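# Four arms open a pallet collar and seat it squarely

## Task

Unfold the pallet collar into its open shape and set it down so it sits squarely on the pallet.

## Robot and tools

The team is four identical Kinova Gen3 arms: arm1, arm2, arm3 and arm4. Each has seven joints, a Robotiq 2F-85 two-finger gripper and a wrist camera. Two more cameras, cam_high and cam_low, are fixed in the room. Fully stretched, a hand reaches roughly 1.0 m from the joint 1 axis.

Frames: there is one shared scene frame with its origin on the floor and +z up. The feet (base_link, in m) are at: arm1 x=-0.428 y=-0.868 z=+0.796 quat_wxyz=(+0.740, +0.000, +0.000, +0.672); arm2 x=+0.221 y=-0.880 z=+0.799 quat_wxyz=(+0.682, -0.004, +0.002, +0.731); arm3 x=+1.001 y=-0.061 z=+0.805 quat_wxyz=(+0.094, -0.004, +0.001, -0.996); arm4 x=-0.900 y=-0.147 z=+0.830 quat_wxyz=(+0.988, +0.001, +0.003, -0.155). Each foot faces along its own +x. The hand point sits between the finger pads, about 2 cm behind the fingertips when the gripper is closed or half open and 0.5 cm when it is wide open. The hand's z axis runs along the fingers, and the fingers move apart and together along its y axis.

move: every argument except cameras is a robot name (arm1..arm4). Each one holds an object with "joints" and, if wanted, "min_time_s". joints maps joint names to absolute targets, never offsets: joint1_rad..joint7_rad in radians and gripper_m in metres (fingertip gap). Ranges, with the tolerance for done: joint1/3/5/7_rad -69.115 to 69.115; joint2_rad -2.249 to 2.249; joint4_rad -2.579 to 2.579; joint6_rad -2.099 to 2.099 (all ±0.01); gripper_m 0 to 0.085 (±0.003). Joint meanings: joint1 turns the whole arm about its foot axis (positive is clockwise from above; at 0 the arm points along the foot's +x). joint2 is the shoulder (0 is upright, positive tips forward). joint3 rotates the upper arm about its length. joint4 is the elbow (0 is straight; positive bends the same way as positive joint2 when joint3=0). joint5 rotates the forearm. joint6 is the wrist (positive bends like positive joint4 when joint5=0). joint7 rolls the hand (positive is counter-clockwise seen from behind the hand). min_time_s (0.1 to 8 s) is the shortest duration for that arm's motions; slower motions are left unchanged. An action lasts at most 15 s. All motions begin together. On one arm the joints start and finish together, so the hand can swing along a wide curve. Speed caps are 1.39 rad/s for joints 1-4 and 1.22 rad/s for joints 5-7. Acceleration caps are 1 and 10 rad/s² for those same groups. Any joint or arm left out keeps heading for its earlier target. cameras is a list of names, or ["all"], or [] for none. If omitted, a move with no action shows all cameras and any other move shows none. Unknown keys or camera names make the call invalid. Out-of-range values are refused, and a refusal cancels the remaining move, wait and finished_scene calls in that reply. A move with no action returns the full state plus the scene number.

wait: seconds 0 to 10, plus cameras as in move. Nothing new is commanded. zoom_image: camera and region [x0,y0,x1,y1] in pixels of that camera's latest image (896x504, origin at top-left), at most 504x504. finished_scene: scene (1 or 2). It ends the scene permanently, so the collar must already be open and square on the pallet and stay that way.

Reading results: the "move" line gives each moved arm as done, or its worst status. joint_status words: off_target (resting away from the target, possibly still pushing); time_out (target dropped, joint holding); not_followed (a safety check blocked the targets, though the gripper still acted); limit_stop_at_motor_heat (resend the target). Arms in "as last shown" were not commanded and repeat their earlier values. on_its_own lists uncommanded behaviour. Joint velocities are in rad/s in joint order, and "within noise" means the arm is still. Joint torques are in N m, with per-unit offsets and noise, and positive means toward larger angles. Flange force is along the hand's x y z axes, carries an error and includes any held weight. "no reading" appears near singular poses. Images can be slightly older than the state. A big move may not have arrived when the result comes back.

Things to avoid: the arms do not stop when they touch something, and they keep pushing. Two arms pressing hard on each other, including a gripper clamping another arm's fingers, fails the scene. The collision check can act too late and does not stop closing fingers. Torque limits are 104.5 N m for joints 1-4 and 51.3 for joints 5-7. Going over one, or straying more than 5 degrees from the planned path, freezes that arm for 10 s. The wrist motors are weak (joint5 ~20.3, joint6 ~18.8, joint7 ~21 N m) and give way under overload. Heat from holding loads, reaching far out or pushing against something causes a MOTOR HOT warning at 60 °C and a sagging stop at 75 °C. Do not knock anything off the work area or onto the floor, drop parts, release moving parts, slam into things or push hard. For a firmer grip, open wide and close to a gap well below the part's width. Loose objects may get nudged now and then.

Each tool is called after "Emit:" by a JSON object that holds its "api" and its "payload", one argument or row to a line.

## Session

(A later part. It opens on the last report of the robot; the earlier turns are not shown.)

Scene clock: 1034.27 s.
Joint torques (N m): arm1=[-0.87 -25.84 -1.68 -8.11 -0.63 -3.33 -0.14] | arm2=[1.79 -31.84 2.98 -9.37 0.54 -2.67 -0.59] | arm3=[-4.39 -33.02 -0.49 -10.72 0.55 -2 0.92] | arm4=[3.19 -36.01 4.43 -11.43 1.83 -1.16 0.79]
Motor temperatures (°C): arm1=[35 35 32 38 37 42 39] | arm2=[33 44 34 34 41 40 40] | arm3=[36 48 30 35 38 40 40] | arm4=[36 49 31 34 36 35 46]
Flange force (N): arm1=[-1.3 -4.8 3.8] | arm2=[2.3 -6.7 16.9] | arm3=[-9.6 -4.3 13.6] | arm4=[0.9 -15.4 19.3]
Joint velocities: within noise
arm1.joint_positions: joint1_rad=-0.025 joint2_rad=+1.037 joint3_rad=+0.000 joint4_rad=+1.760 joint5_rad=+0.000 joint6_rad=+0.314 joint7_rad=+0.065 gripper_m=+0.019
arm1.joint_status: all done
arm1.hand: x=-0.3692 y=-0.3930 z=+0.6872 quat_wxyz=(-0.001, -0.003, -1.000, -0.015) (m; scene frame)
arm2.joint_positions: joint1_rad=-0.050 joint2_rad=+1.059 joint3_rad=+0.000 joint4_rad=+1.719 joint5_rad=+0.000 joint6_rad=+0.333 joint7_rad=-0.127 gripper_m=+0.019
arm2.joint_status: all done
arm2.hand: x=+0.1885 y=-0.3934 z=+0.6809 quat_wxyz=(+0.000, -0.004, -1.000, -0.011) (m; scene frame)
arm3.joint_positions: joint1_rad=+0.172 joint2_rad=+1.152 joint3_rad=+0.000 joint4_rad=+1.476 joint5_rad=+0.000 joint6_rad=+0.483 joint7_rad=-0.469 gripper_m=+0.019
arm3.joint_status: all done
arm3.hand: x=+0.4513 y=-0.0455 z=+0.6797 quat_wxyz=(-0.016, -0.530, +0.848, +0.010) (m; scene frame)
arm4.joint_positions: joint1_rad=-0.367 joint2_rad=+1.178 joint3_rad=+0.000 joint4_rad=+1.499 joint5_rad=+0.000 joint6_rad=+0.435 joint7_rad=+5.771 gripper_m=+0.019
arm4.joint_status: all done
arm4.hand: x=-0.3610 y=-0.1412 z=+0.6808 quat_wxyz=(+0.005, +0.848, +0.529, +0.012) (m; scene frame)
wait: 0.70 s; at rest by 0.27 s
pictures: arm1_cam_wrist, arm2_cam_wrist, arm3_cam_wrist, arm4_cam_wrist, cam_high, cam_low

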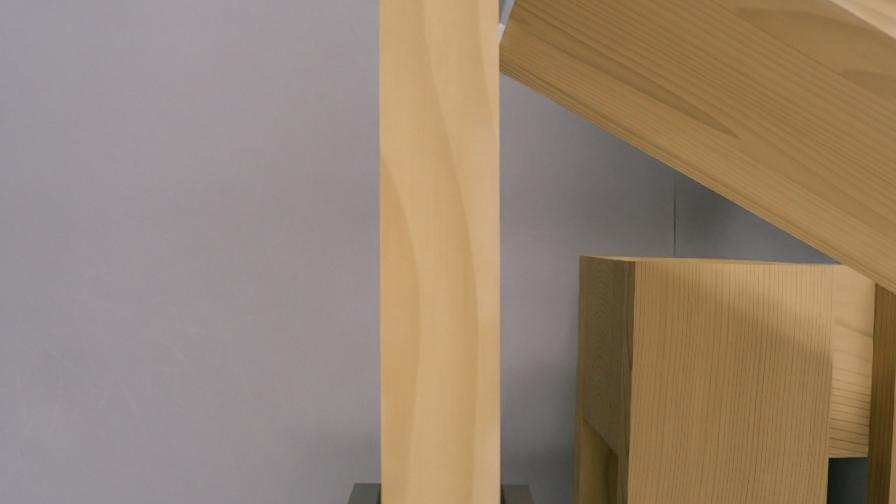

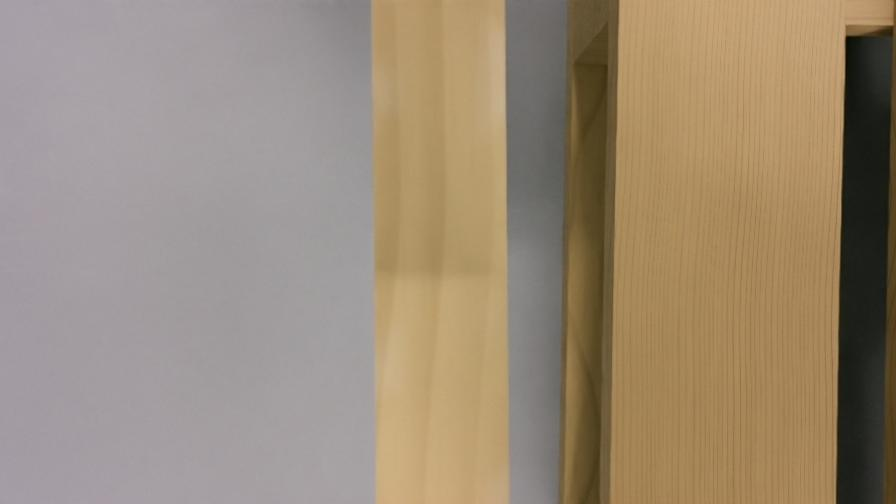

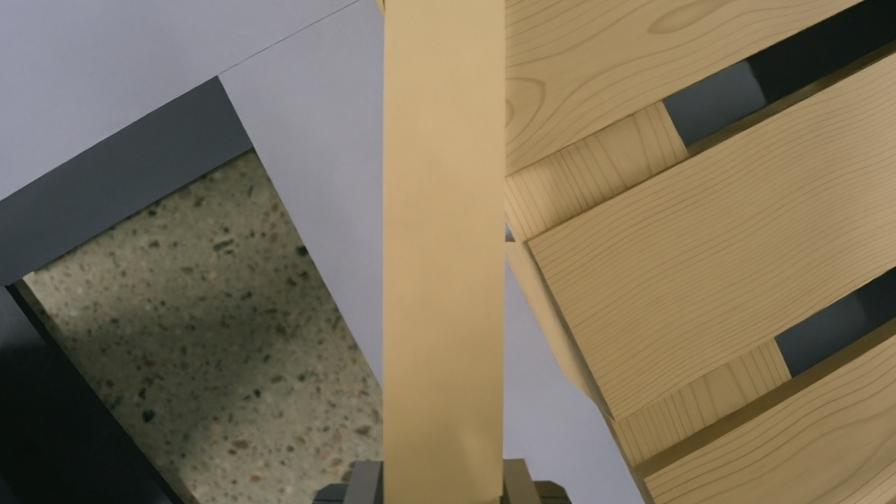

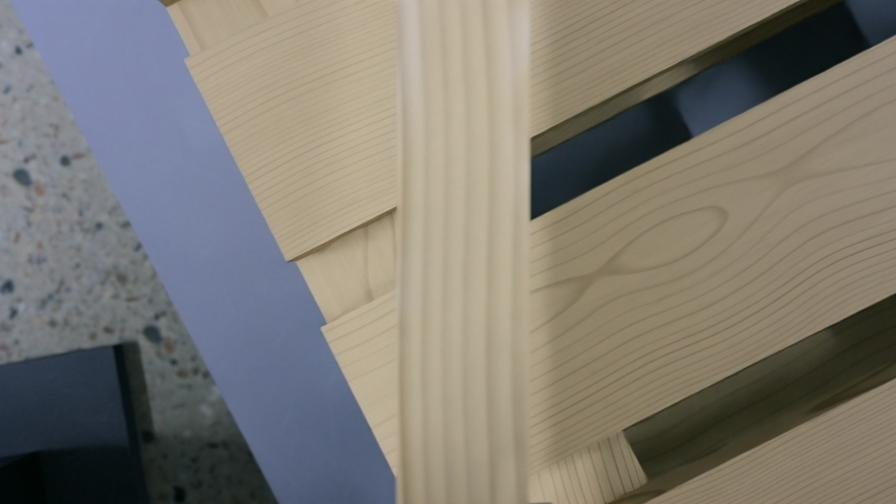

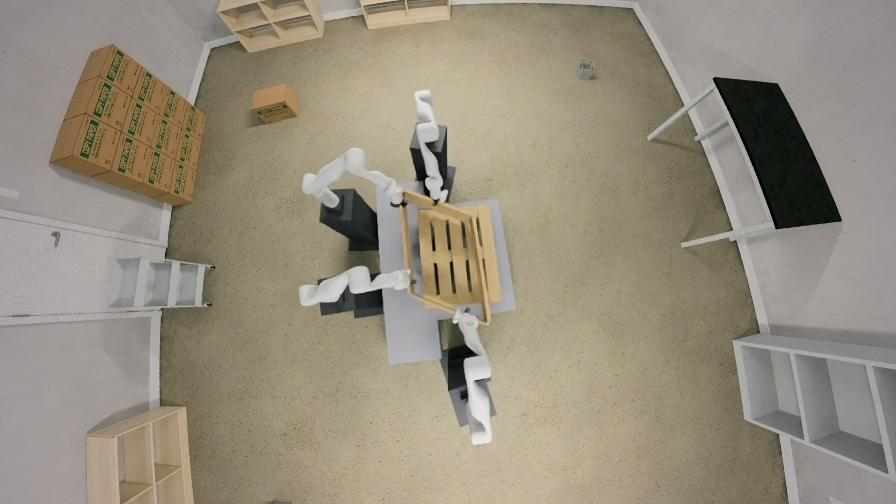

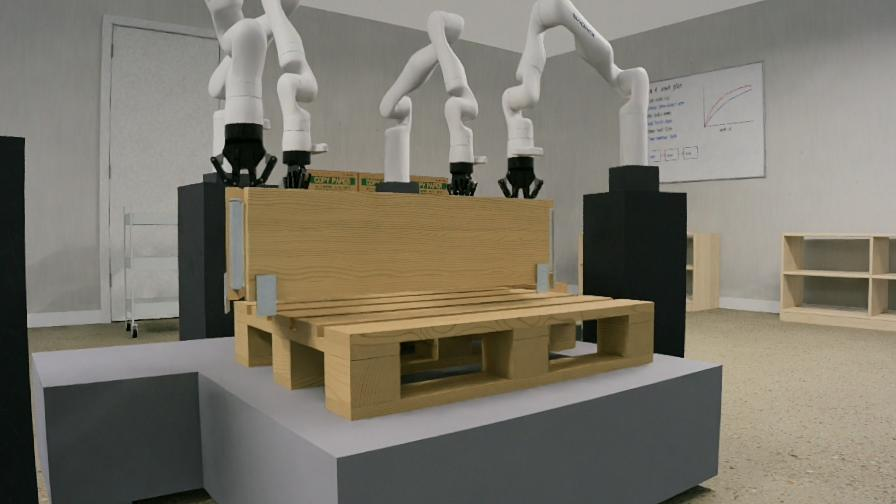

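Emit:
{"api": "move", "payload": {
  "arm1": {"joints":{"joint1_rad":0.0320,"joint2_rad":1.0710,"joint4_rad":1.6244,"joint6_rad":0.4162,"joint7_rad":0.1218},"min_time_s":6},
  "arm2": {"joints":{"joint1_rad":0.0182,"joint2_rad":1.0877,"joint4_rad":1.6036,"joint6_rad":0.4203,"joint7_rad":-0.0591},"min_time_s":6},
  "arm3": {"joints":{"joint1_rad":0.2706,"joint2_rad":1.1875,"joint4_rad":1.3605,"joint6_rad":0.5637,"joint7_rad":-0.2156},"min_time_s":6},
  "arm4": {"joints":{"joint1_rad":-0.4575,"joint2_rad":1.1737,"joint4_rad":1.5178,"joint6_rad":0.4201,"joint7_rad":5.8353},"min_time_s":6},
  "cameras": []
}}

Emit:
{"api": "wait", "payload": {
  "seconds": 0.7,
  "cameras": ["all"]
}}

Scene clock: 1045.57 s.
Joint torques (N m): arm1=[-3.26 -27.85 -4.48 -10.55 -1.19 -4.38 -0.15] | arm2=[1.76 -34.78 2.85 -11.3 0.6 -3.19 -0.63] | arm3=[-6.06 -34.44 -1.68 -12.35 0.6 -2.7 1.41] | arm4=[4.89 -37.93 6.66 -13.85 2.46 -2.45 0.9]
Motor temperatures (°C): arm1=[35 35 32 38 37 42 39] | arm2=[33 44 34 34 41 40 40] | arm3=[36 48 30 36 38 40 40] | arm4=[36 50 31 34 36 35 46]
Flange force (N): arm1=[-5.1 -7.6 2.7] | arm2=[2.3 -6.9 18.7] | arm3=[-10.0 -7.5 12.4] | arm4=[3.3 -20.8 19.8]
move: arm1 done; arm2 done; arm3 done; arm4 done
Joint velocities: within noise
arm1.joint_positions: joint1_rad=+0.032 joint2_rad=+1.071 joint3_rad=+0.000 joint4_rad=+1.624 joint5_rad=+0.000 joint6_rad=+0.416 joint7_rad=+0.122 gripper_m=+0.019
arm1.joint_status: all done
arm1.hand: x=-0.3376 y=-0.3608 z=+0.6873 quat_wxyz=(-0.002, -0.003, -1.000, -0.015) (m; scene frame)
arm2.joint_positions: joint1_rad=+0.018 joint2_rad=+1.088 joint3_rad=+0.000 joint4_rad=+1.604 joint5_rad=+0.000 joint6_rad=+0.420 joint7_rad=-0.059 gripper_m=+0.019
arm2.joint_status: all done
arm2.hand: x=+0.2203 y=-0.3614 z=+0.6811 quat_wxyz=(-0.001, -0.004, -1.000, -0.011) (m; scene frame)
arm3.joint_positions: joint1_rad=+0.271 joint2_rad=+1.187 joint3_rad=+0.000 joint4_rad=+1.360 joint5_rad=+0.000 joint6_rad=+0.564 joint7_rad=-0.216 gripper_m=+0.019
arm3.joint_status: all done
arm3.hand: x=+0.4283 y=+0.0108 z=+0.6797 quat_wxyz=(-0.014, -0.594, +0.804, +0.013) (m; scene frame)
arm4.joint_positions: joint1_rad=-0.457 joint2_rad=+1.174 joint3_rad=+0.000 joint4_rad=+1.518 joint5_rad=+0.000 joint6_rad=+0.420 joint7_rad=+5.835 gripper_m=+0.019
arm4.joint_status: all done
arm4.hand: x=-0.3684 y=-0.0934 z=+0.6807 quat_wxyz=(+0.005, +0.805, +0.593, +0.012) (m; scene frame)
pictures: none
No camera images: "cameras" was empty.

Scene clock: 1046.27 s.
Joint torques (N m): arm1=[-3.29 -27.8 -4.39 -10.56 -1.22 -4.36 -0.14] | arm2=[1.74 -34.77 2.88 -11.25 0.63 -3.17 -0.62] | arm3=[-5.95 -34.38 -1.58 -12.34 0.62 -2.69 1.38] | arm4=[4.91 -37.96 6.61 -13.89 2.42 -2.48 0.9]
Motor temperatures (°C): arm1=[35 35 32 38 37 42 39] | arm2=[33 44 34 34 41 40 40] | arm3=[36 48 30 36 38 40 40] | arm4=[36 50 31 34 36 35 46]
Flange force (N): arm1=[-5.1 -7.7 2.6] | arm2=[2.3 -6.8 18.7] | arm3=[-9.9 -7.6 12.3] | arm4=[3.3 -20.8 19.8]
Joint velocities: within noise
arm1.joint_positions: joint1_rad=+0.032 joint2_rad=+1.071 joint3_rad=+0.000 joint4_rad=+1.624 joint5_rad=+0.000 joint6_rad=+0.416 joint7_rad=+0.122 gripper_m=+0.019
arm1.joint_status: all done
arm1.hand: x=-0.3376 y=-0.3608 z=+0.6873 quat_wxyz=(-0.002, -0.003, -1.000, -0.015) (m; scene frame)
arm2.joint_positions: joint1_rad=+0.018 joint2_rad=+1.088 joint3_rad=+0.000 joint4_rad=+1.604 joint5_rad=+0.000 joint6_rad=+0.420 joint7_rad=-0.059 gripper_m=+0.019
arm2.joint_status: all done
arm2.hand: x=+0.2203 y=-0.3614 z=+0.6811 quat_wxyz=(-0.001, -0.004, -1.000, -0.011) (m; scene frame)
arm3.joint_positions: joint1_rad=+0.271 joint2_rad=+1.187 joint3_rad=+0.000 joint4_rad=+1.360 joint5_rad=+0.000 joint6_rad=+0.564 joint7_rad=-0.216 gripper_m=+0.019
arm3.joint_status: all done
arm3.hand: x=+0.4283 y=+0.0108 z=+0.6797 quat_wxyz=(-0.014, -0.594, +0.804, +0.013) (m; scene frame)
arm4.joint_positions: joint1_rad=-0.457 joint2_rad=+1.174 joint3_rad=+0.000 joint4_rad=+1.518 joint5_rad=+0.000 joint6_rad=+0.420 joint7_rad=+5.835 gripper_m=+0.019
arm4.joint_status: all done
arm4.hand: x=-0.3684 y=-0.0934 z=+0.6807 quat_wxyz=(+0.005, +0.805, +0.593, +0.012) (m; scene frame)
wait: 0.70 s; at rest by 0.27 s
pictures: arm1_cam_wrist, arm2_cam_wrist, arm3_cam_wrist, arm4_cam_wrist, cam_high, cam_low

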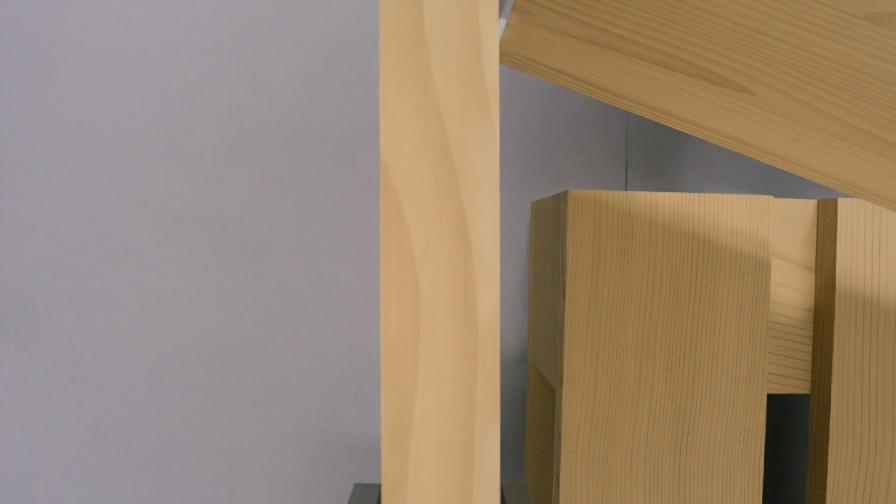

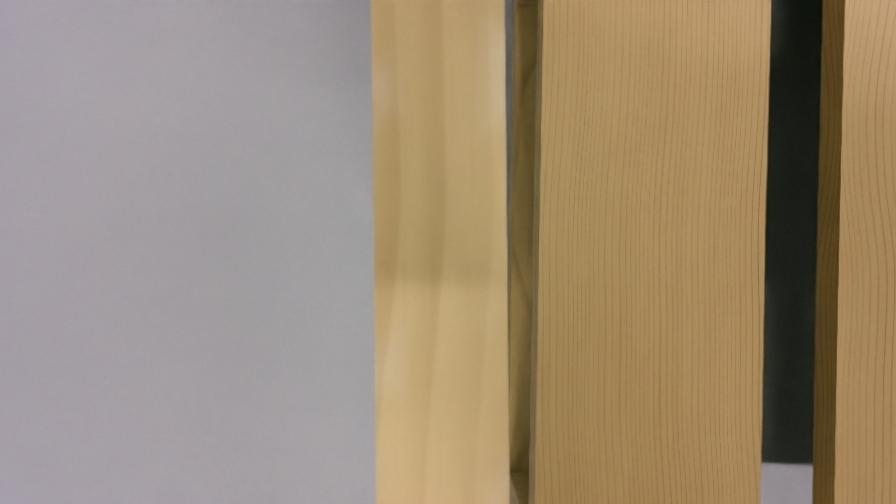

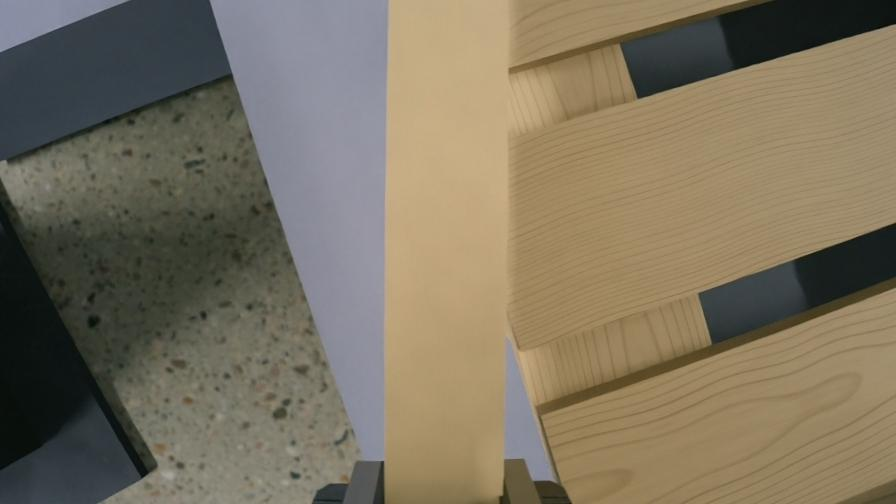

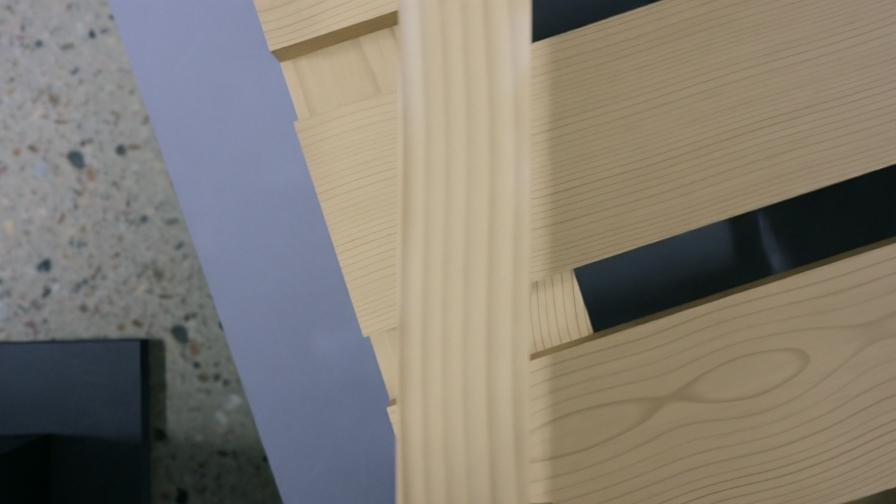

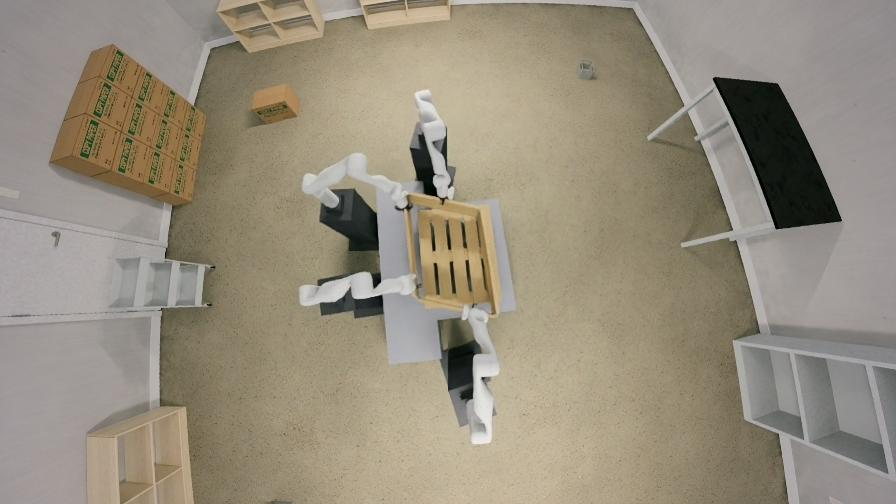

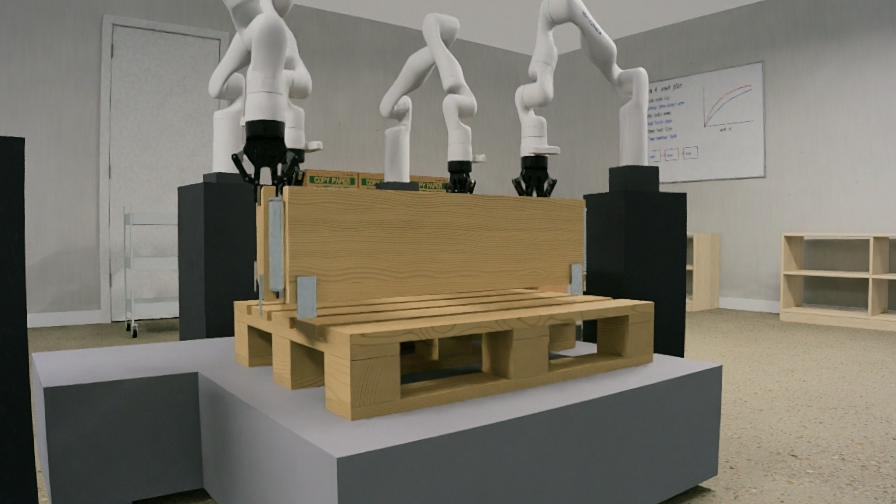

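Emit:
{"api": "move", "payload": {
  "arm1": {"joints":{"joint1_rad":0.0814,"joint2_rad":1.1141,"joint4_rad":1.4743,"joint6_rad":0.5232,"joint7_rad":0.1712},"min_time_s":6},
  "arm2": {"joints":{"joint1_rad":0.0788,"joint2_rad":1.1244,"joint4_rad":1.4729,"joint6_rad":0.5143,"joint7_rad":0.0015},"min_time_s":6},
  "arm3": {"joints":{"joint1_rad":0.3455,"joint2_rad":1.2356,"joint4_rad":1.2133,"joint6_rad":0.6627,"joint7_rad":0.0113},"min_time_s":6},
  "arm4": {"joints":{"joint1_rad":-0.5382,"joint2_rad":1.1689,"joint4_rad":1.5376,"joint6_rad":0.4051,"joint7_rad":5.9086},"min_time_s":6},
  "cameras": []
}}

Emit:
{"api": "wait", "payload": {
  "seconds": 0.7,
  "cameras": ["all"]
}}

Scene clock: 1059.63 s.
Joint torques (N m): arm1=[-5.17 -30.22 -6.24 -12.78 -1.81 -5.21 -0.17] | arm2=[1.81 -35.15 2.71 -11.74 0.65 -2.93 -0.65] | arm3=[-6.06 -33.07 -1.26 -9.37 0.85 -0.4 1.68] | arm4=[6.09 -35.45 8.02 -9.85 2.84 -0.42 1]
Motor temperatures (°C): arm1=[35 35 32 38 37 42 39] | arm2=[33 44 34 34 41 40 40] | arm3=[36 47 30 36 38 40 41] | arm4=[36 51 31 34 36 35 46]
Flange force (N): arm1=[-7.2 -10.4 2.6] | arm2=[2.5 -6.2 16.8] | arm3=[-7.4 -3.0 12.8] | arm4=[9.5 -14.9 21.3]
move: arm1 done; arm2 done; arm3 done; arm4 done
Joint velocities: within noise
arm1.joint_positions: joint1_rad=+0.081 joint2_rad=+1.114 joint3_rad=+0.000 joint4_rad=+1.474 joint5_rad=+0.000 joint6_rad=+0.523 joint7_rad=+0.171 gripper_m=+0.019
arm1.joint_status: all done
arm1.hand: x=-0.3060 y=-0.3286 z=+0.6873 quat_wxyz=(-0.003, -0.003, -1.000, -0.015) (m; scene frame)
arm2.joint_positions: joint1_rad=+0.079 joint2_rad=+1.124 joint3_rad=+0.000 joint4_rad=+1.473 joint5_rad=+0.000 joint6_rad=+0.514 joint7_rad=+0.001 gripper_m=+0.019
arm2.joint_status: all done
arm2.hand: x=+0.2521 y=-0.3294 z=+0.6812 quat_wxyz=(-0.002, -0.004, -1.000, -0.011) (m; scene frame)
arm3.joint_positions: joint1_rad=+0.346 joint2_rad=+1.236 joint3_rad=+0.000 joint4_rad=+1.213 joint5_rad=+0.000 joint6_rad=+0.663 joint7_rad=+0.011 gripper_m=+0.019
arm3.joint_status: all done
arm3.hand: x=+0.4036 y=+0.0583 z=+0.6797 quat_wxyz=(-0.012, -0.654, +0.756, +0.014) (m; scene frame)
arm4.joint_positions: joint1_rad=-0.538 joint2_rad=+1.169 joint3_rad=+0.000 joint4_rad=+1.538 joint5_rad=+0.000 joint6_rad=+0.405 joint7_rad=+5.909 gripper_m=+0.019
arm4.joint_status: all done
arm4.hand: x=-0.3794 y=-0.0518 z=+0.6807 quat_wxyz=(+0.005, +0.757, +0.653, +0.012) (m; scene frame)
pictures: none
No camera images: "cameras" was empty.

Scene clock: 1060.33 s.
Joint torques (N m): arm1=[-5.17 -30.33 -6.29 -12.71 -1.79 -5.2 -0.2] | arm2=[1.82 -35.12 2.78 -11.74 0.66 -2.94 -0.66] | arm3=[-6.01 -33.09 -1.22 -9.37 0.85 -0.34 1.75] | arm4=[6.04 -35.51 7.99 -9.81 2.82 -0.44 0.97]
Motor temperatures (°C): arm1=[35 35 32 38 37 42 39] | arm2=[33 45 34 34 41 40 40] | arm3=[36 47 30 36 38 40 41] | arm4=[36 51 31 34 36 35 46]
Flange force (N): arm1=[-7.4 -10.0 2.9] | arm2=[2.5 -6.2 16.8] | arm3=[-7.2 -3.2 12.9] | arm4=[9.4 -14.6 21.4]
Joint velocities: within noise
arm1.joint_positions: joint1_rad=+0.081 joint2_rad=+1.114 joint3_rad=+0.000 joint4_rad=+1.474 joint5_rad=+0.000 joint6_rad=+0.523 joint7_rad=+0.171 gripper_m=+0.019
arm1.joint_status: all done
arm1.hand: x=-0.3060 y=-0.3286 z=+0.6873 quat_wxyz=(-0.003, -0.003, -1.000, -0.015) (m; scene frame)
arm2.joint_positions: joint1_rad=+0.079 joint2_rad=+1.124 joint3_rad=+0.000 joint4_rad=+1.473 joint5_rad=+0.000 joint6_rad=+0.514 joint7_rad=+0.001 gripper_m=+0.019
arm2.joint_status: all done
arm2.hand: x=+0.2521 y=-0.3294 z=+0.6812 quat_wxyz=(-0.002, -0.004, -1.000, -0.011) (m; scene frame)
arm3.joint_positions: joint1_rad=+0.346 joint2_rad=+1.236 joint3_rad=+0.000 joint4_rad=+1.213 joint5_rad=+0.000 joint6_rad=+0.663 joint7_rad=+0.011 gripper_m=+0.019
arm3.joint_status: all done
arm3.hand: x=+0.4036 y=+0.0583 z=+0.6797 quat_wxyz=(-0.012, -0.654, +0.756, +0.014) (m; scene frame)
arm4.joint_positions: joint1_rad=-0.538 joint2_rad=+1.169 joint3_rad=+0.000 joint4_rad=+1.538 joint5_rad=+0.000 joint6_rad=+0.405 joint7_rad=+5.909 gripper_m=+0.019
arm4.joint_status: all done
arm4.hand: x=-0.3794 y=-0.0518 z=+0.6807 quat_wxyz=(+0.005, +0.757, +0.653, +0.012) (m; scene frame)
wait: 0.70 s; at rest by 0.27 s
pictures: arm1_cam_wrist, arm2_cam_wrist, arm3_cam_wrist, arm4_cam_wrist, cam_high, cam_low

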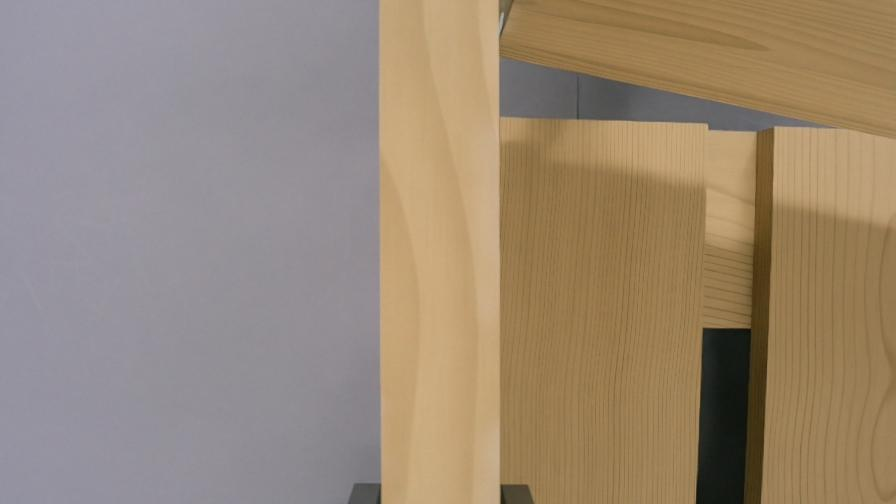

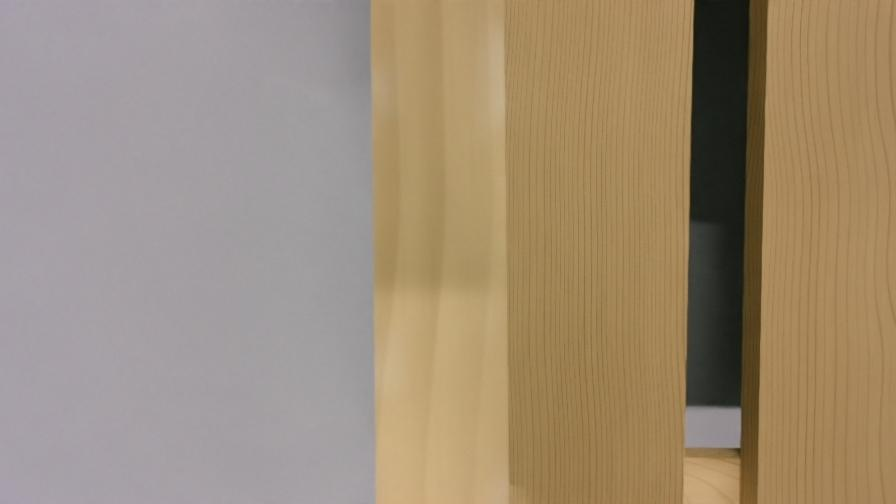

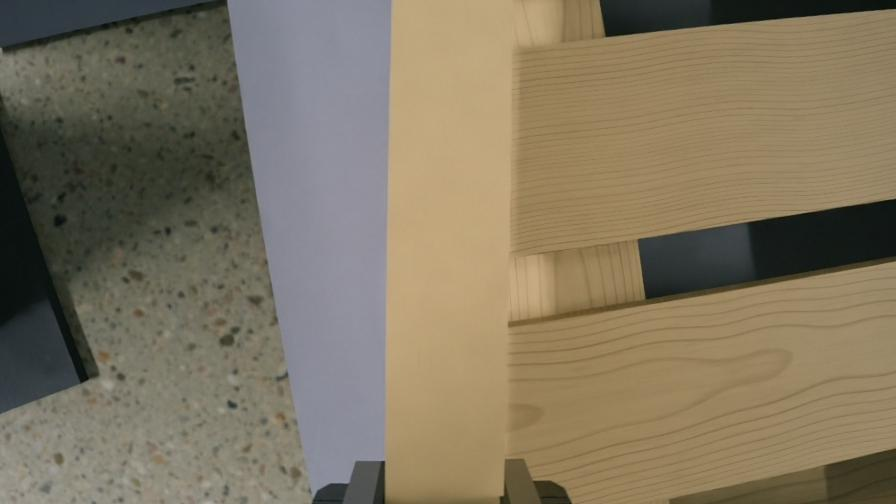

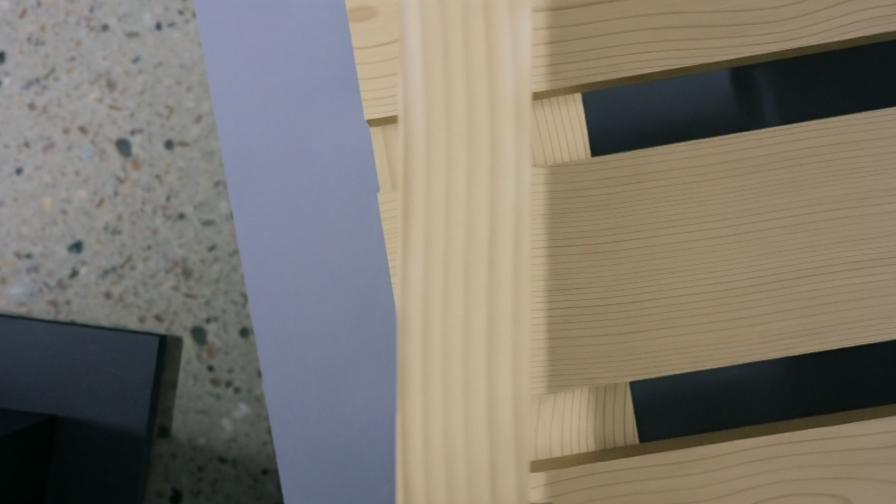

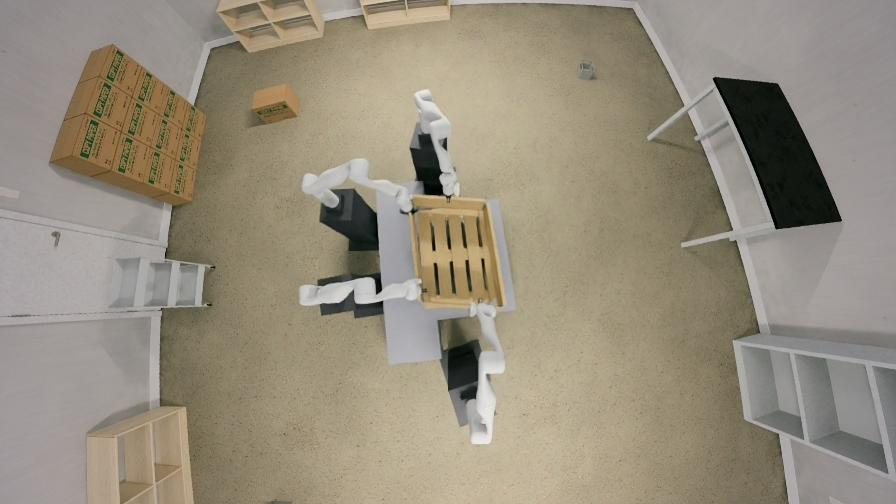

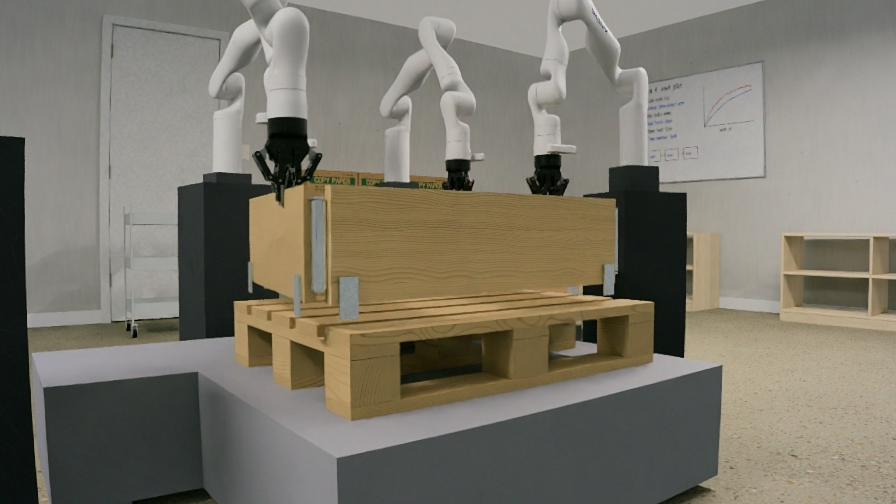

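Emit:
{"api": "zoom_image", "payload": {
  "camera": "cam_high",
  "region": [395, 175, 525, 325]
}}

Emit:
{"api": "zoom_image", "payload": {
  "camera": "cam_low",
  "region": [225, 180, 405, 345]
}}

Emit:
{"api": "zoom_image", "payload": {
  "camera": "cam_low",
  "region": [520, 180, 680, 345]
}}

Scaled by 3.360 from the camera's 896x504 image, which has a finer 1280x720 frame.

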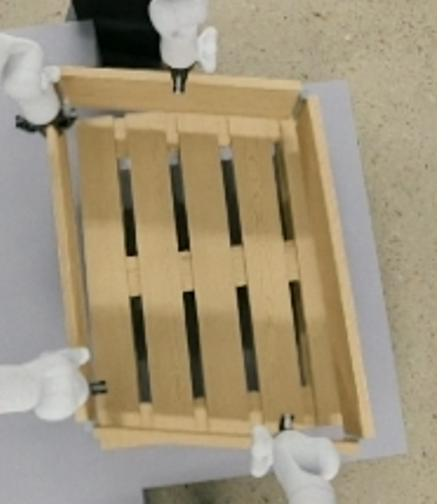

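Scaled by 2.800 from the camera's 896x504 image, which has a finer 1280x720 frame.

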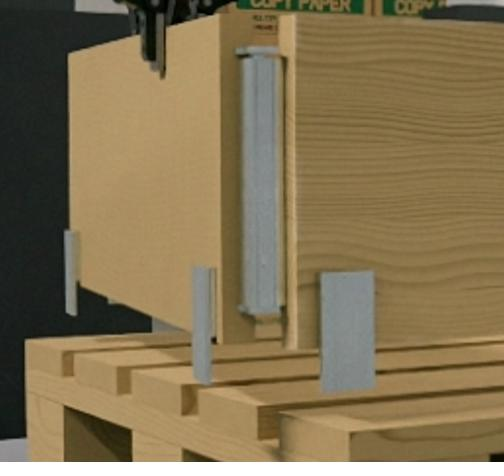

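Scaled by 3.055 from the camera's 896x504 image, which has a finer 1280x720 frame.

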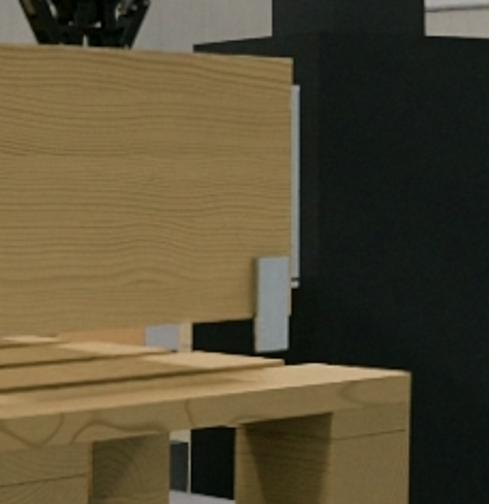

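Emit:
{"api": "move", "payload": {
  "arm1": {"joints":{"joint1_rad":0.1223,"joint2_rad":1.1681,"joint4_rad":1.3057,"joint6_rad":0.6378,"joint7_rad":0.1961},"min_time_s":6},
  "arm2": {"joints":{"joint1_rad":0.1290,"joint2_rad":1.1582,"joint4_rad":1.3632,"joint6_rad":0.5903,"joint7_rad":0.0357},"min_time_s":6},
  "arm3": {"joints":{"joint1_rad":0.3838,"joint2_rad":1.2901,"joint4_rad":1.0571,"joint6_rad":0.7644,"joint7_rad":0.1856},"min_time_s":6},
  "arm4": {"joints":{"joint1_rad":-0.6164,"joint2_rad":1.1633,"joint4_rad":1.5613,"joint6_rad":0.3870,"joint7_rad":5.9909},"min_time_s":6},
  "cameras": []
}}

Emit:
{"api": "wait", "payload": {
  "seconds": 0.7,
  "cameras": ["all"]
}}

Scene clock: 1087.90 s.
Joint torques (N m): arm1=[-2.56 -30.43 -3.17 -12.55 -1.14 -4.78 -0.14] | arm2=[-1.43 -35.63 -0.57 -12.17 -0.12 -2.74 -0.56] | arm3=[-4.81 -33.79 -0.72 -9.05 -0.08 0.15 0.95] | arm4=[4.45 -34.64 6.56 -7.67 2.86 0.45 1.39]
Motor temperatures (°C): arm1=[35 35 32 38 37 42 39] | arm2=[33 45 34 35 41 40 40] | arm3=[36 47 30 36 38 40 41] | arm4=[36 51 31 34 36 35 46]
Flange force (N): arm1=[-2.4 -8.3 1.5] | arm2=[-2.9 -6.2 15.8] | arm3=[-6.4 -0.7 13.3] | arm4=[9.7 -9.1 23.2]
move: arm1 done; arm2 done; arm3 done; arm4 done
Joint velocities: within noise
arm1.joint_positions: joint1_rad=+0.122 joint2_rad=+1.168 joint3_rad=+0.000 joint4_rad=+1.306 joint5_rad=+0.000 joint6_rad=+0.638 joint7_rad=+0.196 gripper_m=+0.019
arm1.joint_status: all done
arm1.hand: x=-0.2756 y=-0.2961 z=+0.6873 quat_wxyz=(-0.003, -0.011, -1.000, -0.015) (m; scene frame)
arm2.joint_positions: joint1_rad=+0.129 joint2_rad=+1.158 joint3_rad=+0.000 joint4_rad=+1.363 joint5_rad=+0.000 joint6_rad=+0.590 joint7_rad=+0.036 gripper_m=+0.019
arm2.joint_status: all done
arm2.hand: x=+0.2812 y=-0.3058 z=+0.6814 quat_wxyz=(-0.003, -0.012, -1.000, -0.011) (m; scene frame)
arm3.joint_positions: joint1_rad=+0.384 joint2_rad=+1.290 joint3_rad=+0.000 joint4_rad=+1.057 joint5_rad=+0.000 joint6_rad=+0.764 joint7_rad=+0.186 gripper_m=+0.019
arm3.joint_status: all done
arm3.hand: x=+0.3787 y=+0.0870 z=+0.6797 quat_wxyz=(-0.011, -0.704, +0.710, +0.016) (m; scene frame)
arm4.joint_positions: joint1_rad=-0.616 joint2_rad=+1.163 joint3_rad=+0.000 joint4_rad=+1.561 joint5_rad=+0.000 joint6_rad=+0.387 joint7_rad=+5.991 gripper_m=+0.019
arm4.joint_status: all done
arm4.hand: x=-0.3942 y=-0.0133 z=+0.6807 quat_wxyz=(+0.005, +0.702, +0.712, +0.012) (m; scene frame)
pictures: none
No camera images: "cameras" was empty.

Scene clock: 1088.60 s.
Joint torques (N m): arm1=[-2.59 -30.43 -3.08 -12.54 -1.13 -4.76 -0.14] | arm2=[-1.41 -35.55 -0.59 -12.15 -0.12 -2.69 -0.58] | arm3=[-4.78 -33.9 -0.78 -9.05 -0.11 0.2 0.9] | arm4=[4.41 -34.61 6.55 -7.66 2.87 0.45 1.4]
Motor temperatures (°C): arm1=[35 35 32 38 37 42 39] | arm2=[33 45 34 35 41 40 40] | arm3=[36 47 30 36 38 40 41] | arm4=[36 51 31 34 36 35 46]
Flange force (N): arm1=[-2.4 -8.4 1.6] | arm2=[-2.9 -6.4 15.7] | arm3=[-6.4 -0.7 13.5] | arm4=[9.6 -9.1 23.2]
Joint velocities: within noise
arm1.joint_positions: joint1_rad=+0.122 joint2_rad=+1.168 joint3_rad=+0.000 joint4_rad=+1.306 joint5_rad=+0.000 joint6_rad=+0.638 joint7_rad=+0.196 gripper_m=+0.019
arm1.joint_status: all done
arm1.hand: x=-0.2756 y=-0.2961 z=+0.6873 quat_wxyz=(-0.003, -0.011, -1.000, -0.015) (m; scene frame)
arm2.joint_positions: joint1_rad=+0.129 joint2_rad=+1.158 joint3_rad=+0.000 joint4_rad=+1.363 joint5_rad=+0.000 joint6_rad=+0.590 joint7_rad=+0.036 gripper_m=+0.019
arm2.joint_status: all done
arm2.hand: x=+0.2812 y=-0.3058 z=+0.6814 quat_wxyz=(-0.003, -0.012, -1.000, -0.011) (m; scene frame)
arm3.joint_positions: joint1_rad=+0.384 joint2_rad=+1.290 joint3_rad=+0.000 joint4_rad=+1.057 joint5_rad=+0.000 joint6_rad=+0.764 joint7_rad=+0.186 gripper_m=+0.019
arm3.joint_status: all done
arm3.hand: x=+0.3787 y=+0.0870 z=+0.6797 quat_wxyz=(-0.011, -0.704, +0.710, +0.016) (m; scene frame)
arm4.joint_positions: joint1_rad=-0.616 joint2_rad=+1.163 joint3_rad=+0.000 joint4_rad=+1.561 joint5_rad=+0.000 joint6_rad=+0.387 joint7_rad=+5.991 gripper_m=+0.019
arm4.joint_status: all done
arm4.hand: x=-0.3942 y=-0.0133 z=+0.6807 quat_wxyz=(+0.005, +0.702, +0.712, +0.012) (m; scene frame)
wait: 0.70 s; at rest by 0.27 s
pictures: arm1_cam_wrist, arm2_cam_wrist, arm3_cam_wrist, arm4_cam_wrist, cam_high, cam_low

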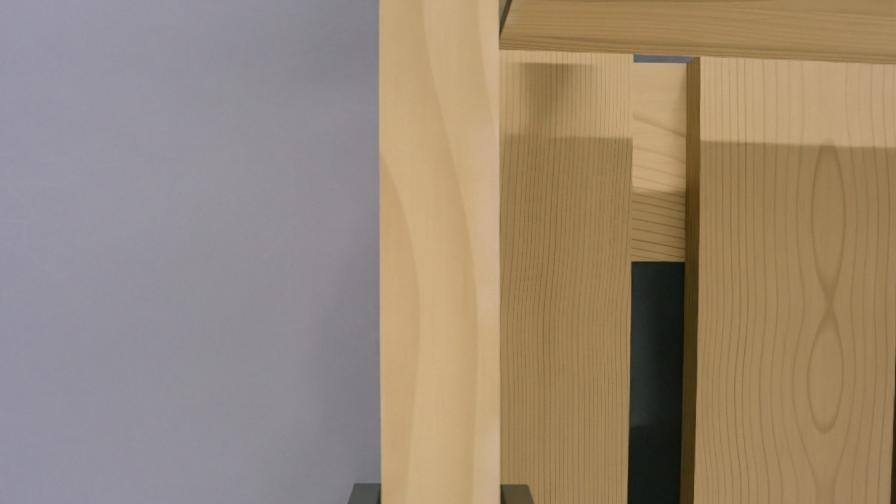

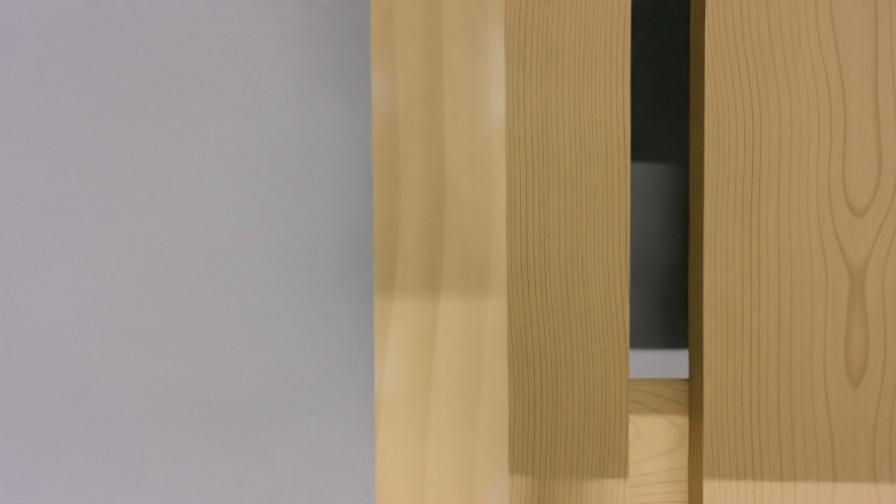

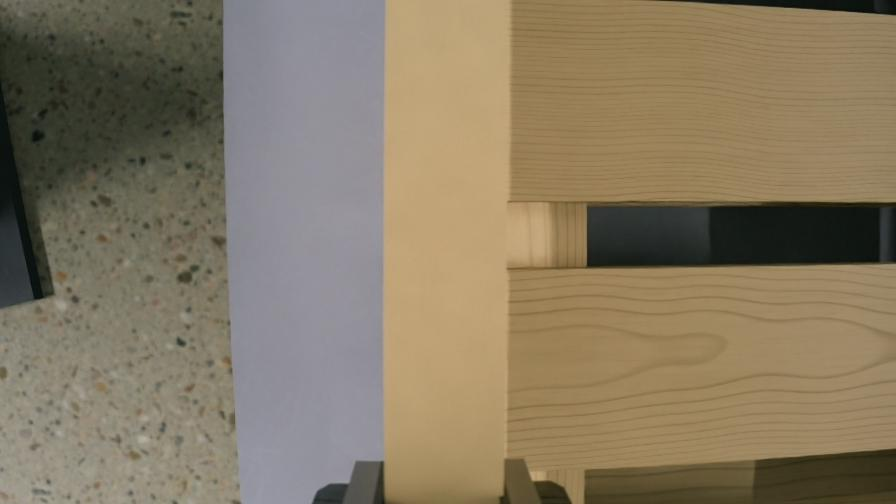

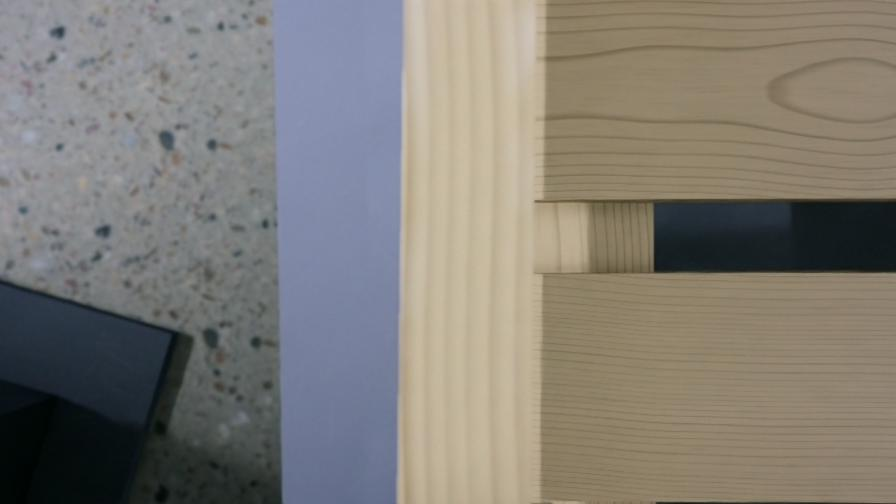

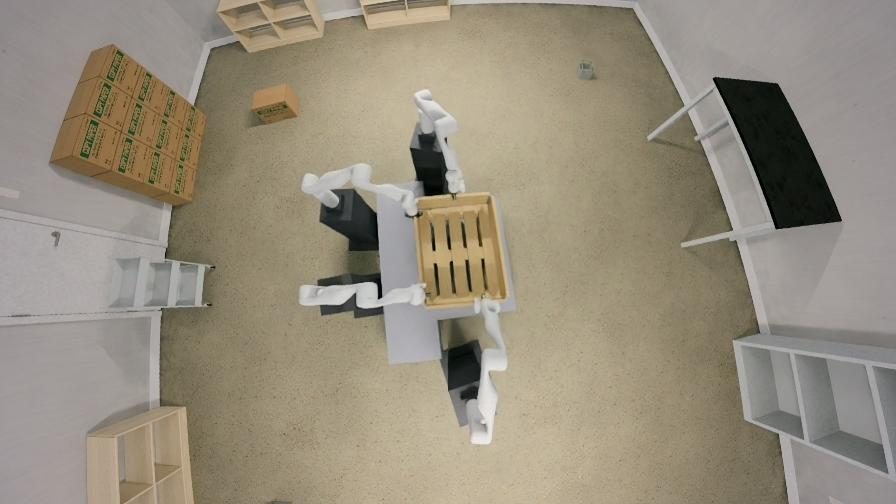

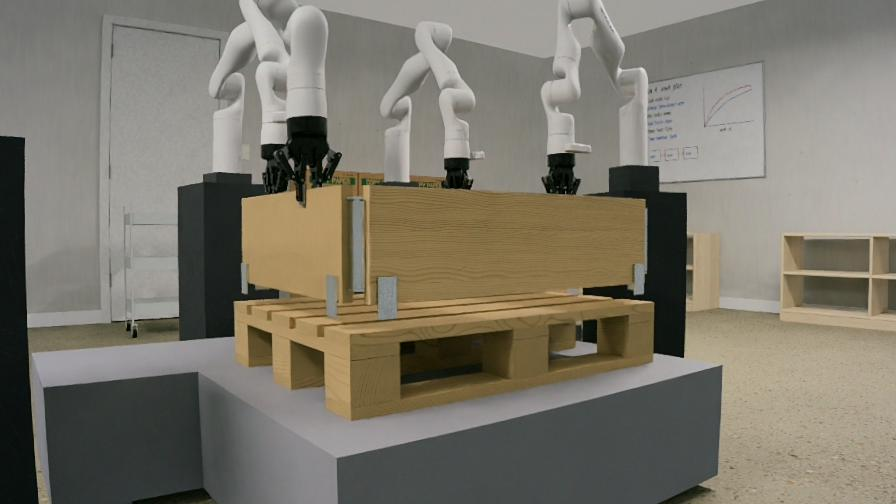

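Emit:
{"api": "zoom_image", "payload": {
  "camera": "cam_low",
  "region": [225, 240, 325, 340]
}}

Emit:
{"api": "zoom_image", "payload": {
  "camera": "cam_low",
  "region": [310, 260, 410, 360]
}}

Emit:
{"api": "zoom_image", "payload": {
  "camera": "cam_low",
  "region": [570, 230, 670, 330]
}}

Emit:
{"api": "zoom_image", "payload": {
  "camera": "cam_high",
  "region": [400, 180, 520, 320]
}}

Scaled by 5.040 from the camera's 896x504 image, which has a finer 1280x720 frame.

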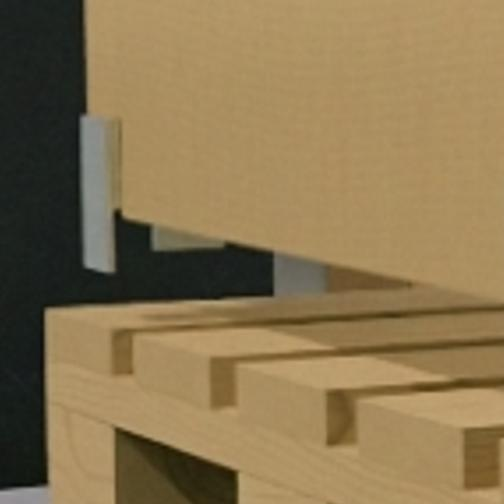

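Scaled by 5.040 from the camera's 896x504 image, which has a finer 1280x720 frame.

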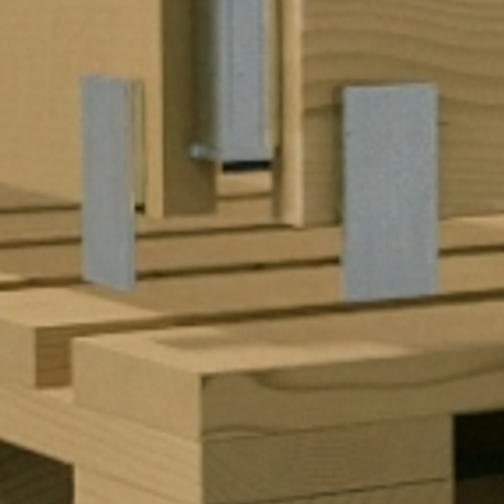

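Scaled by 5.040 from the camera's 896x504 image, which has a finer 1280x720 frame.

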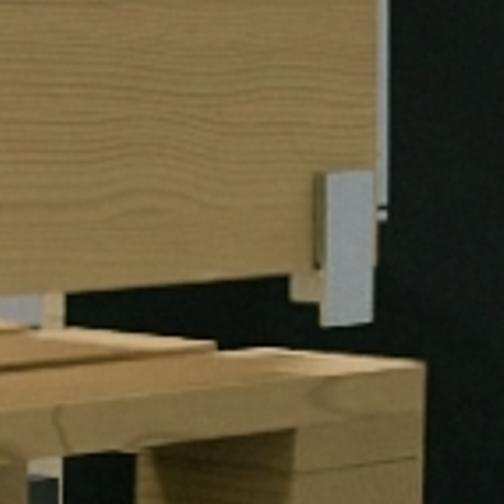

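Scaled by 3.600 from the camera's 896x504 image, which has a finer 1280x720 frame.

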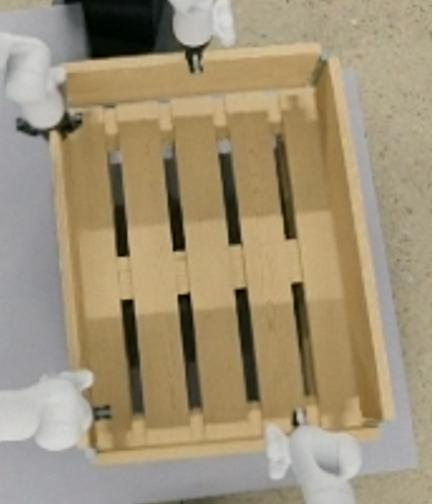

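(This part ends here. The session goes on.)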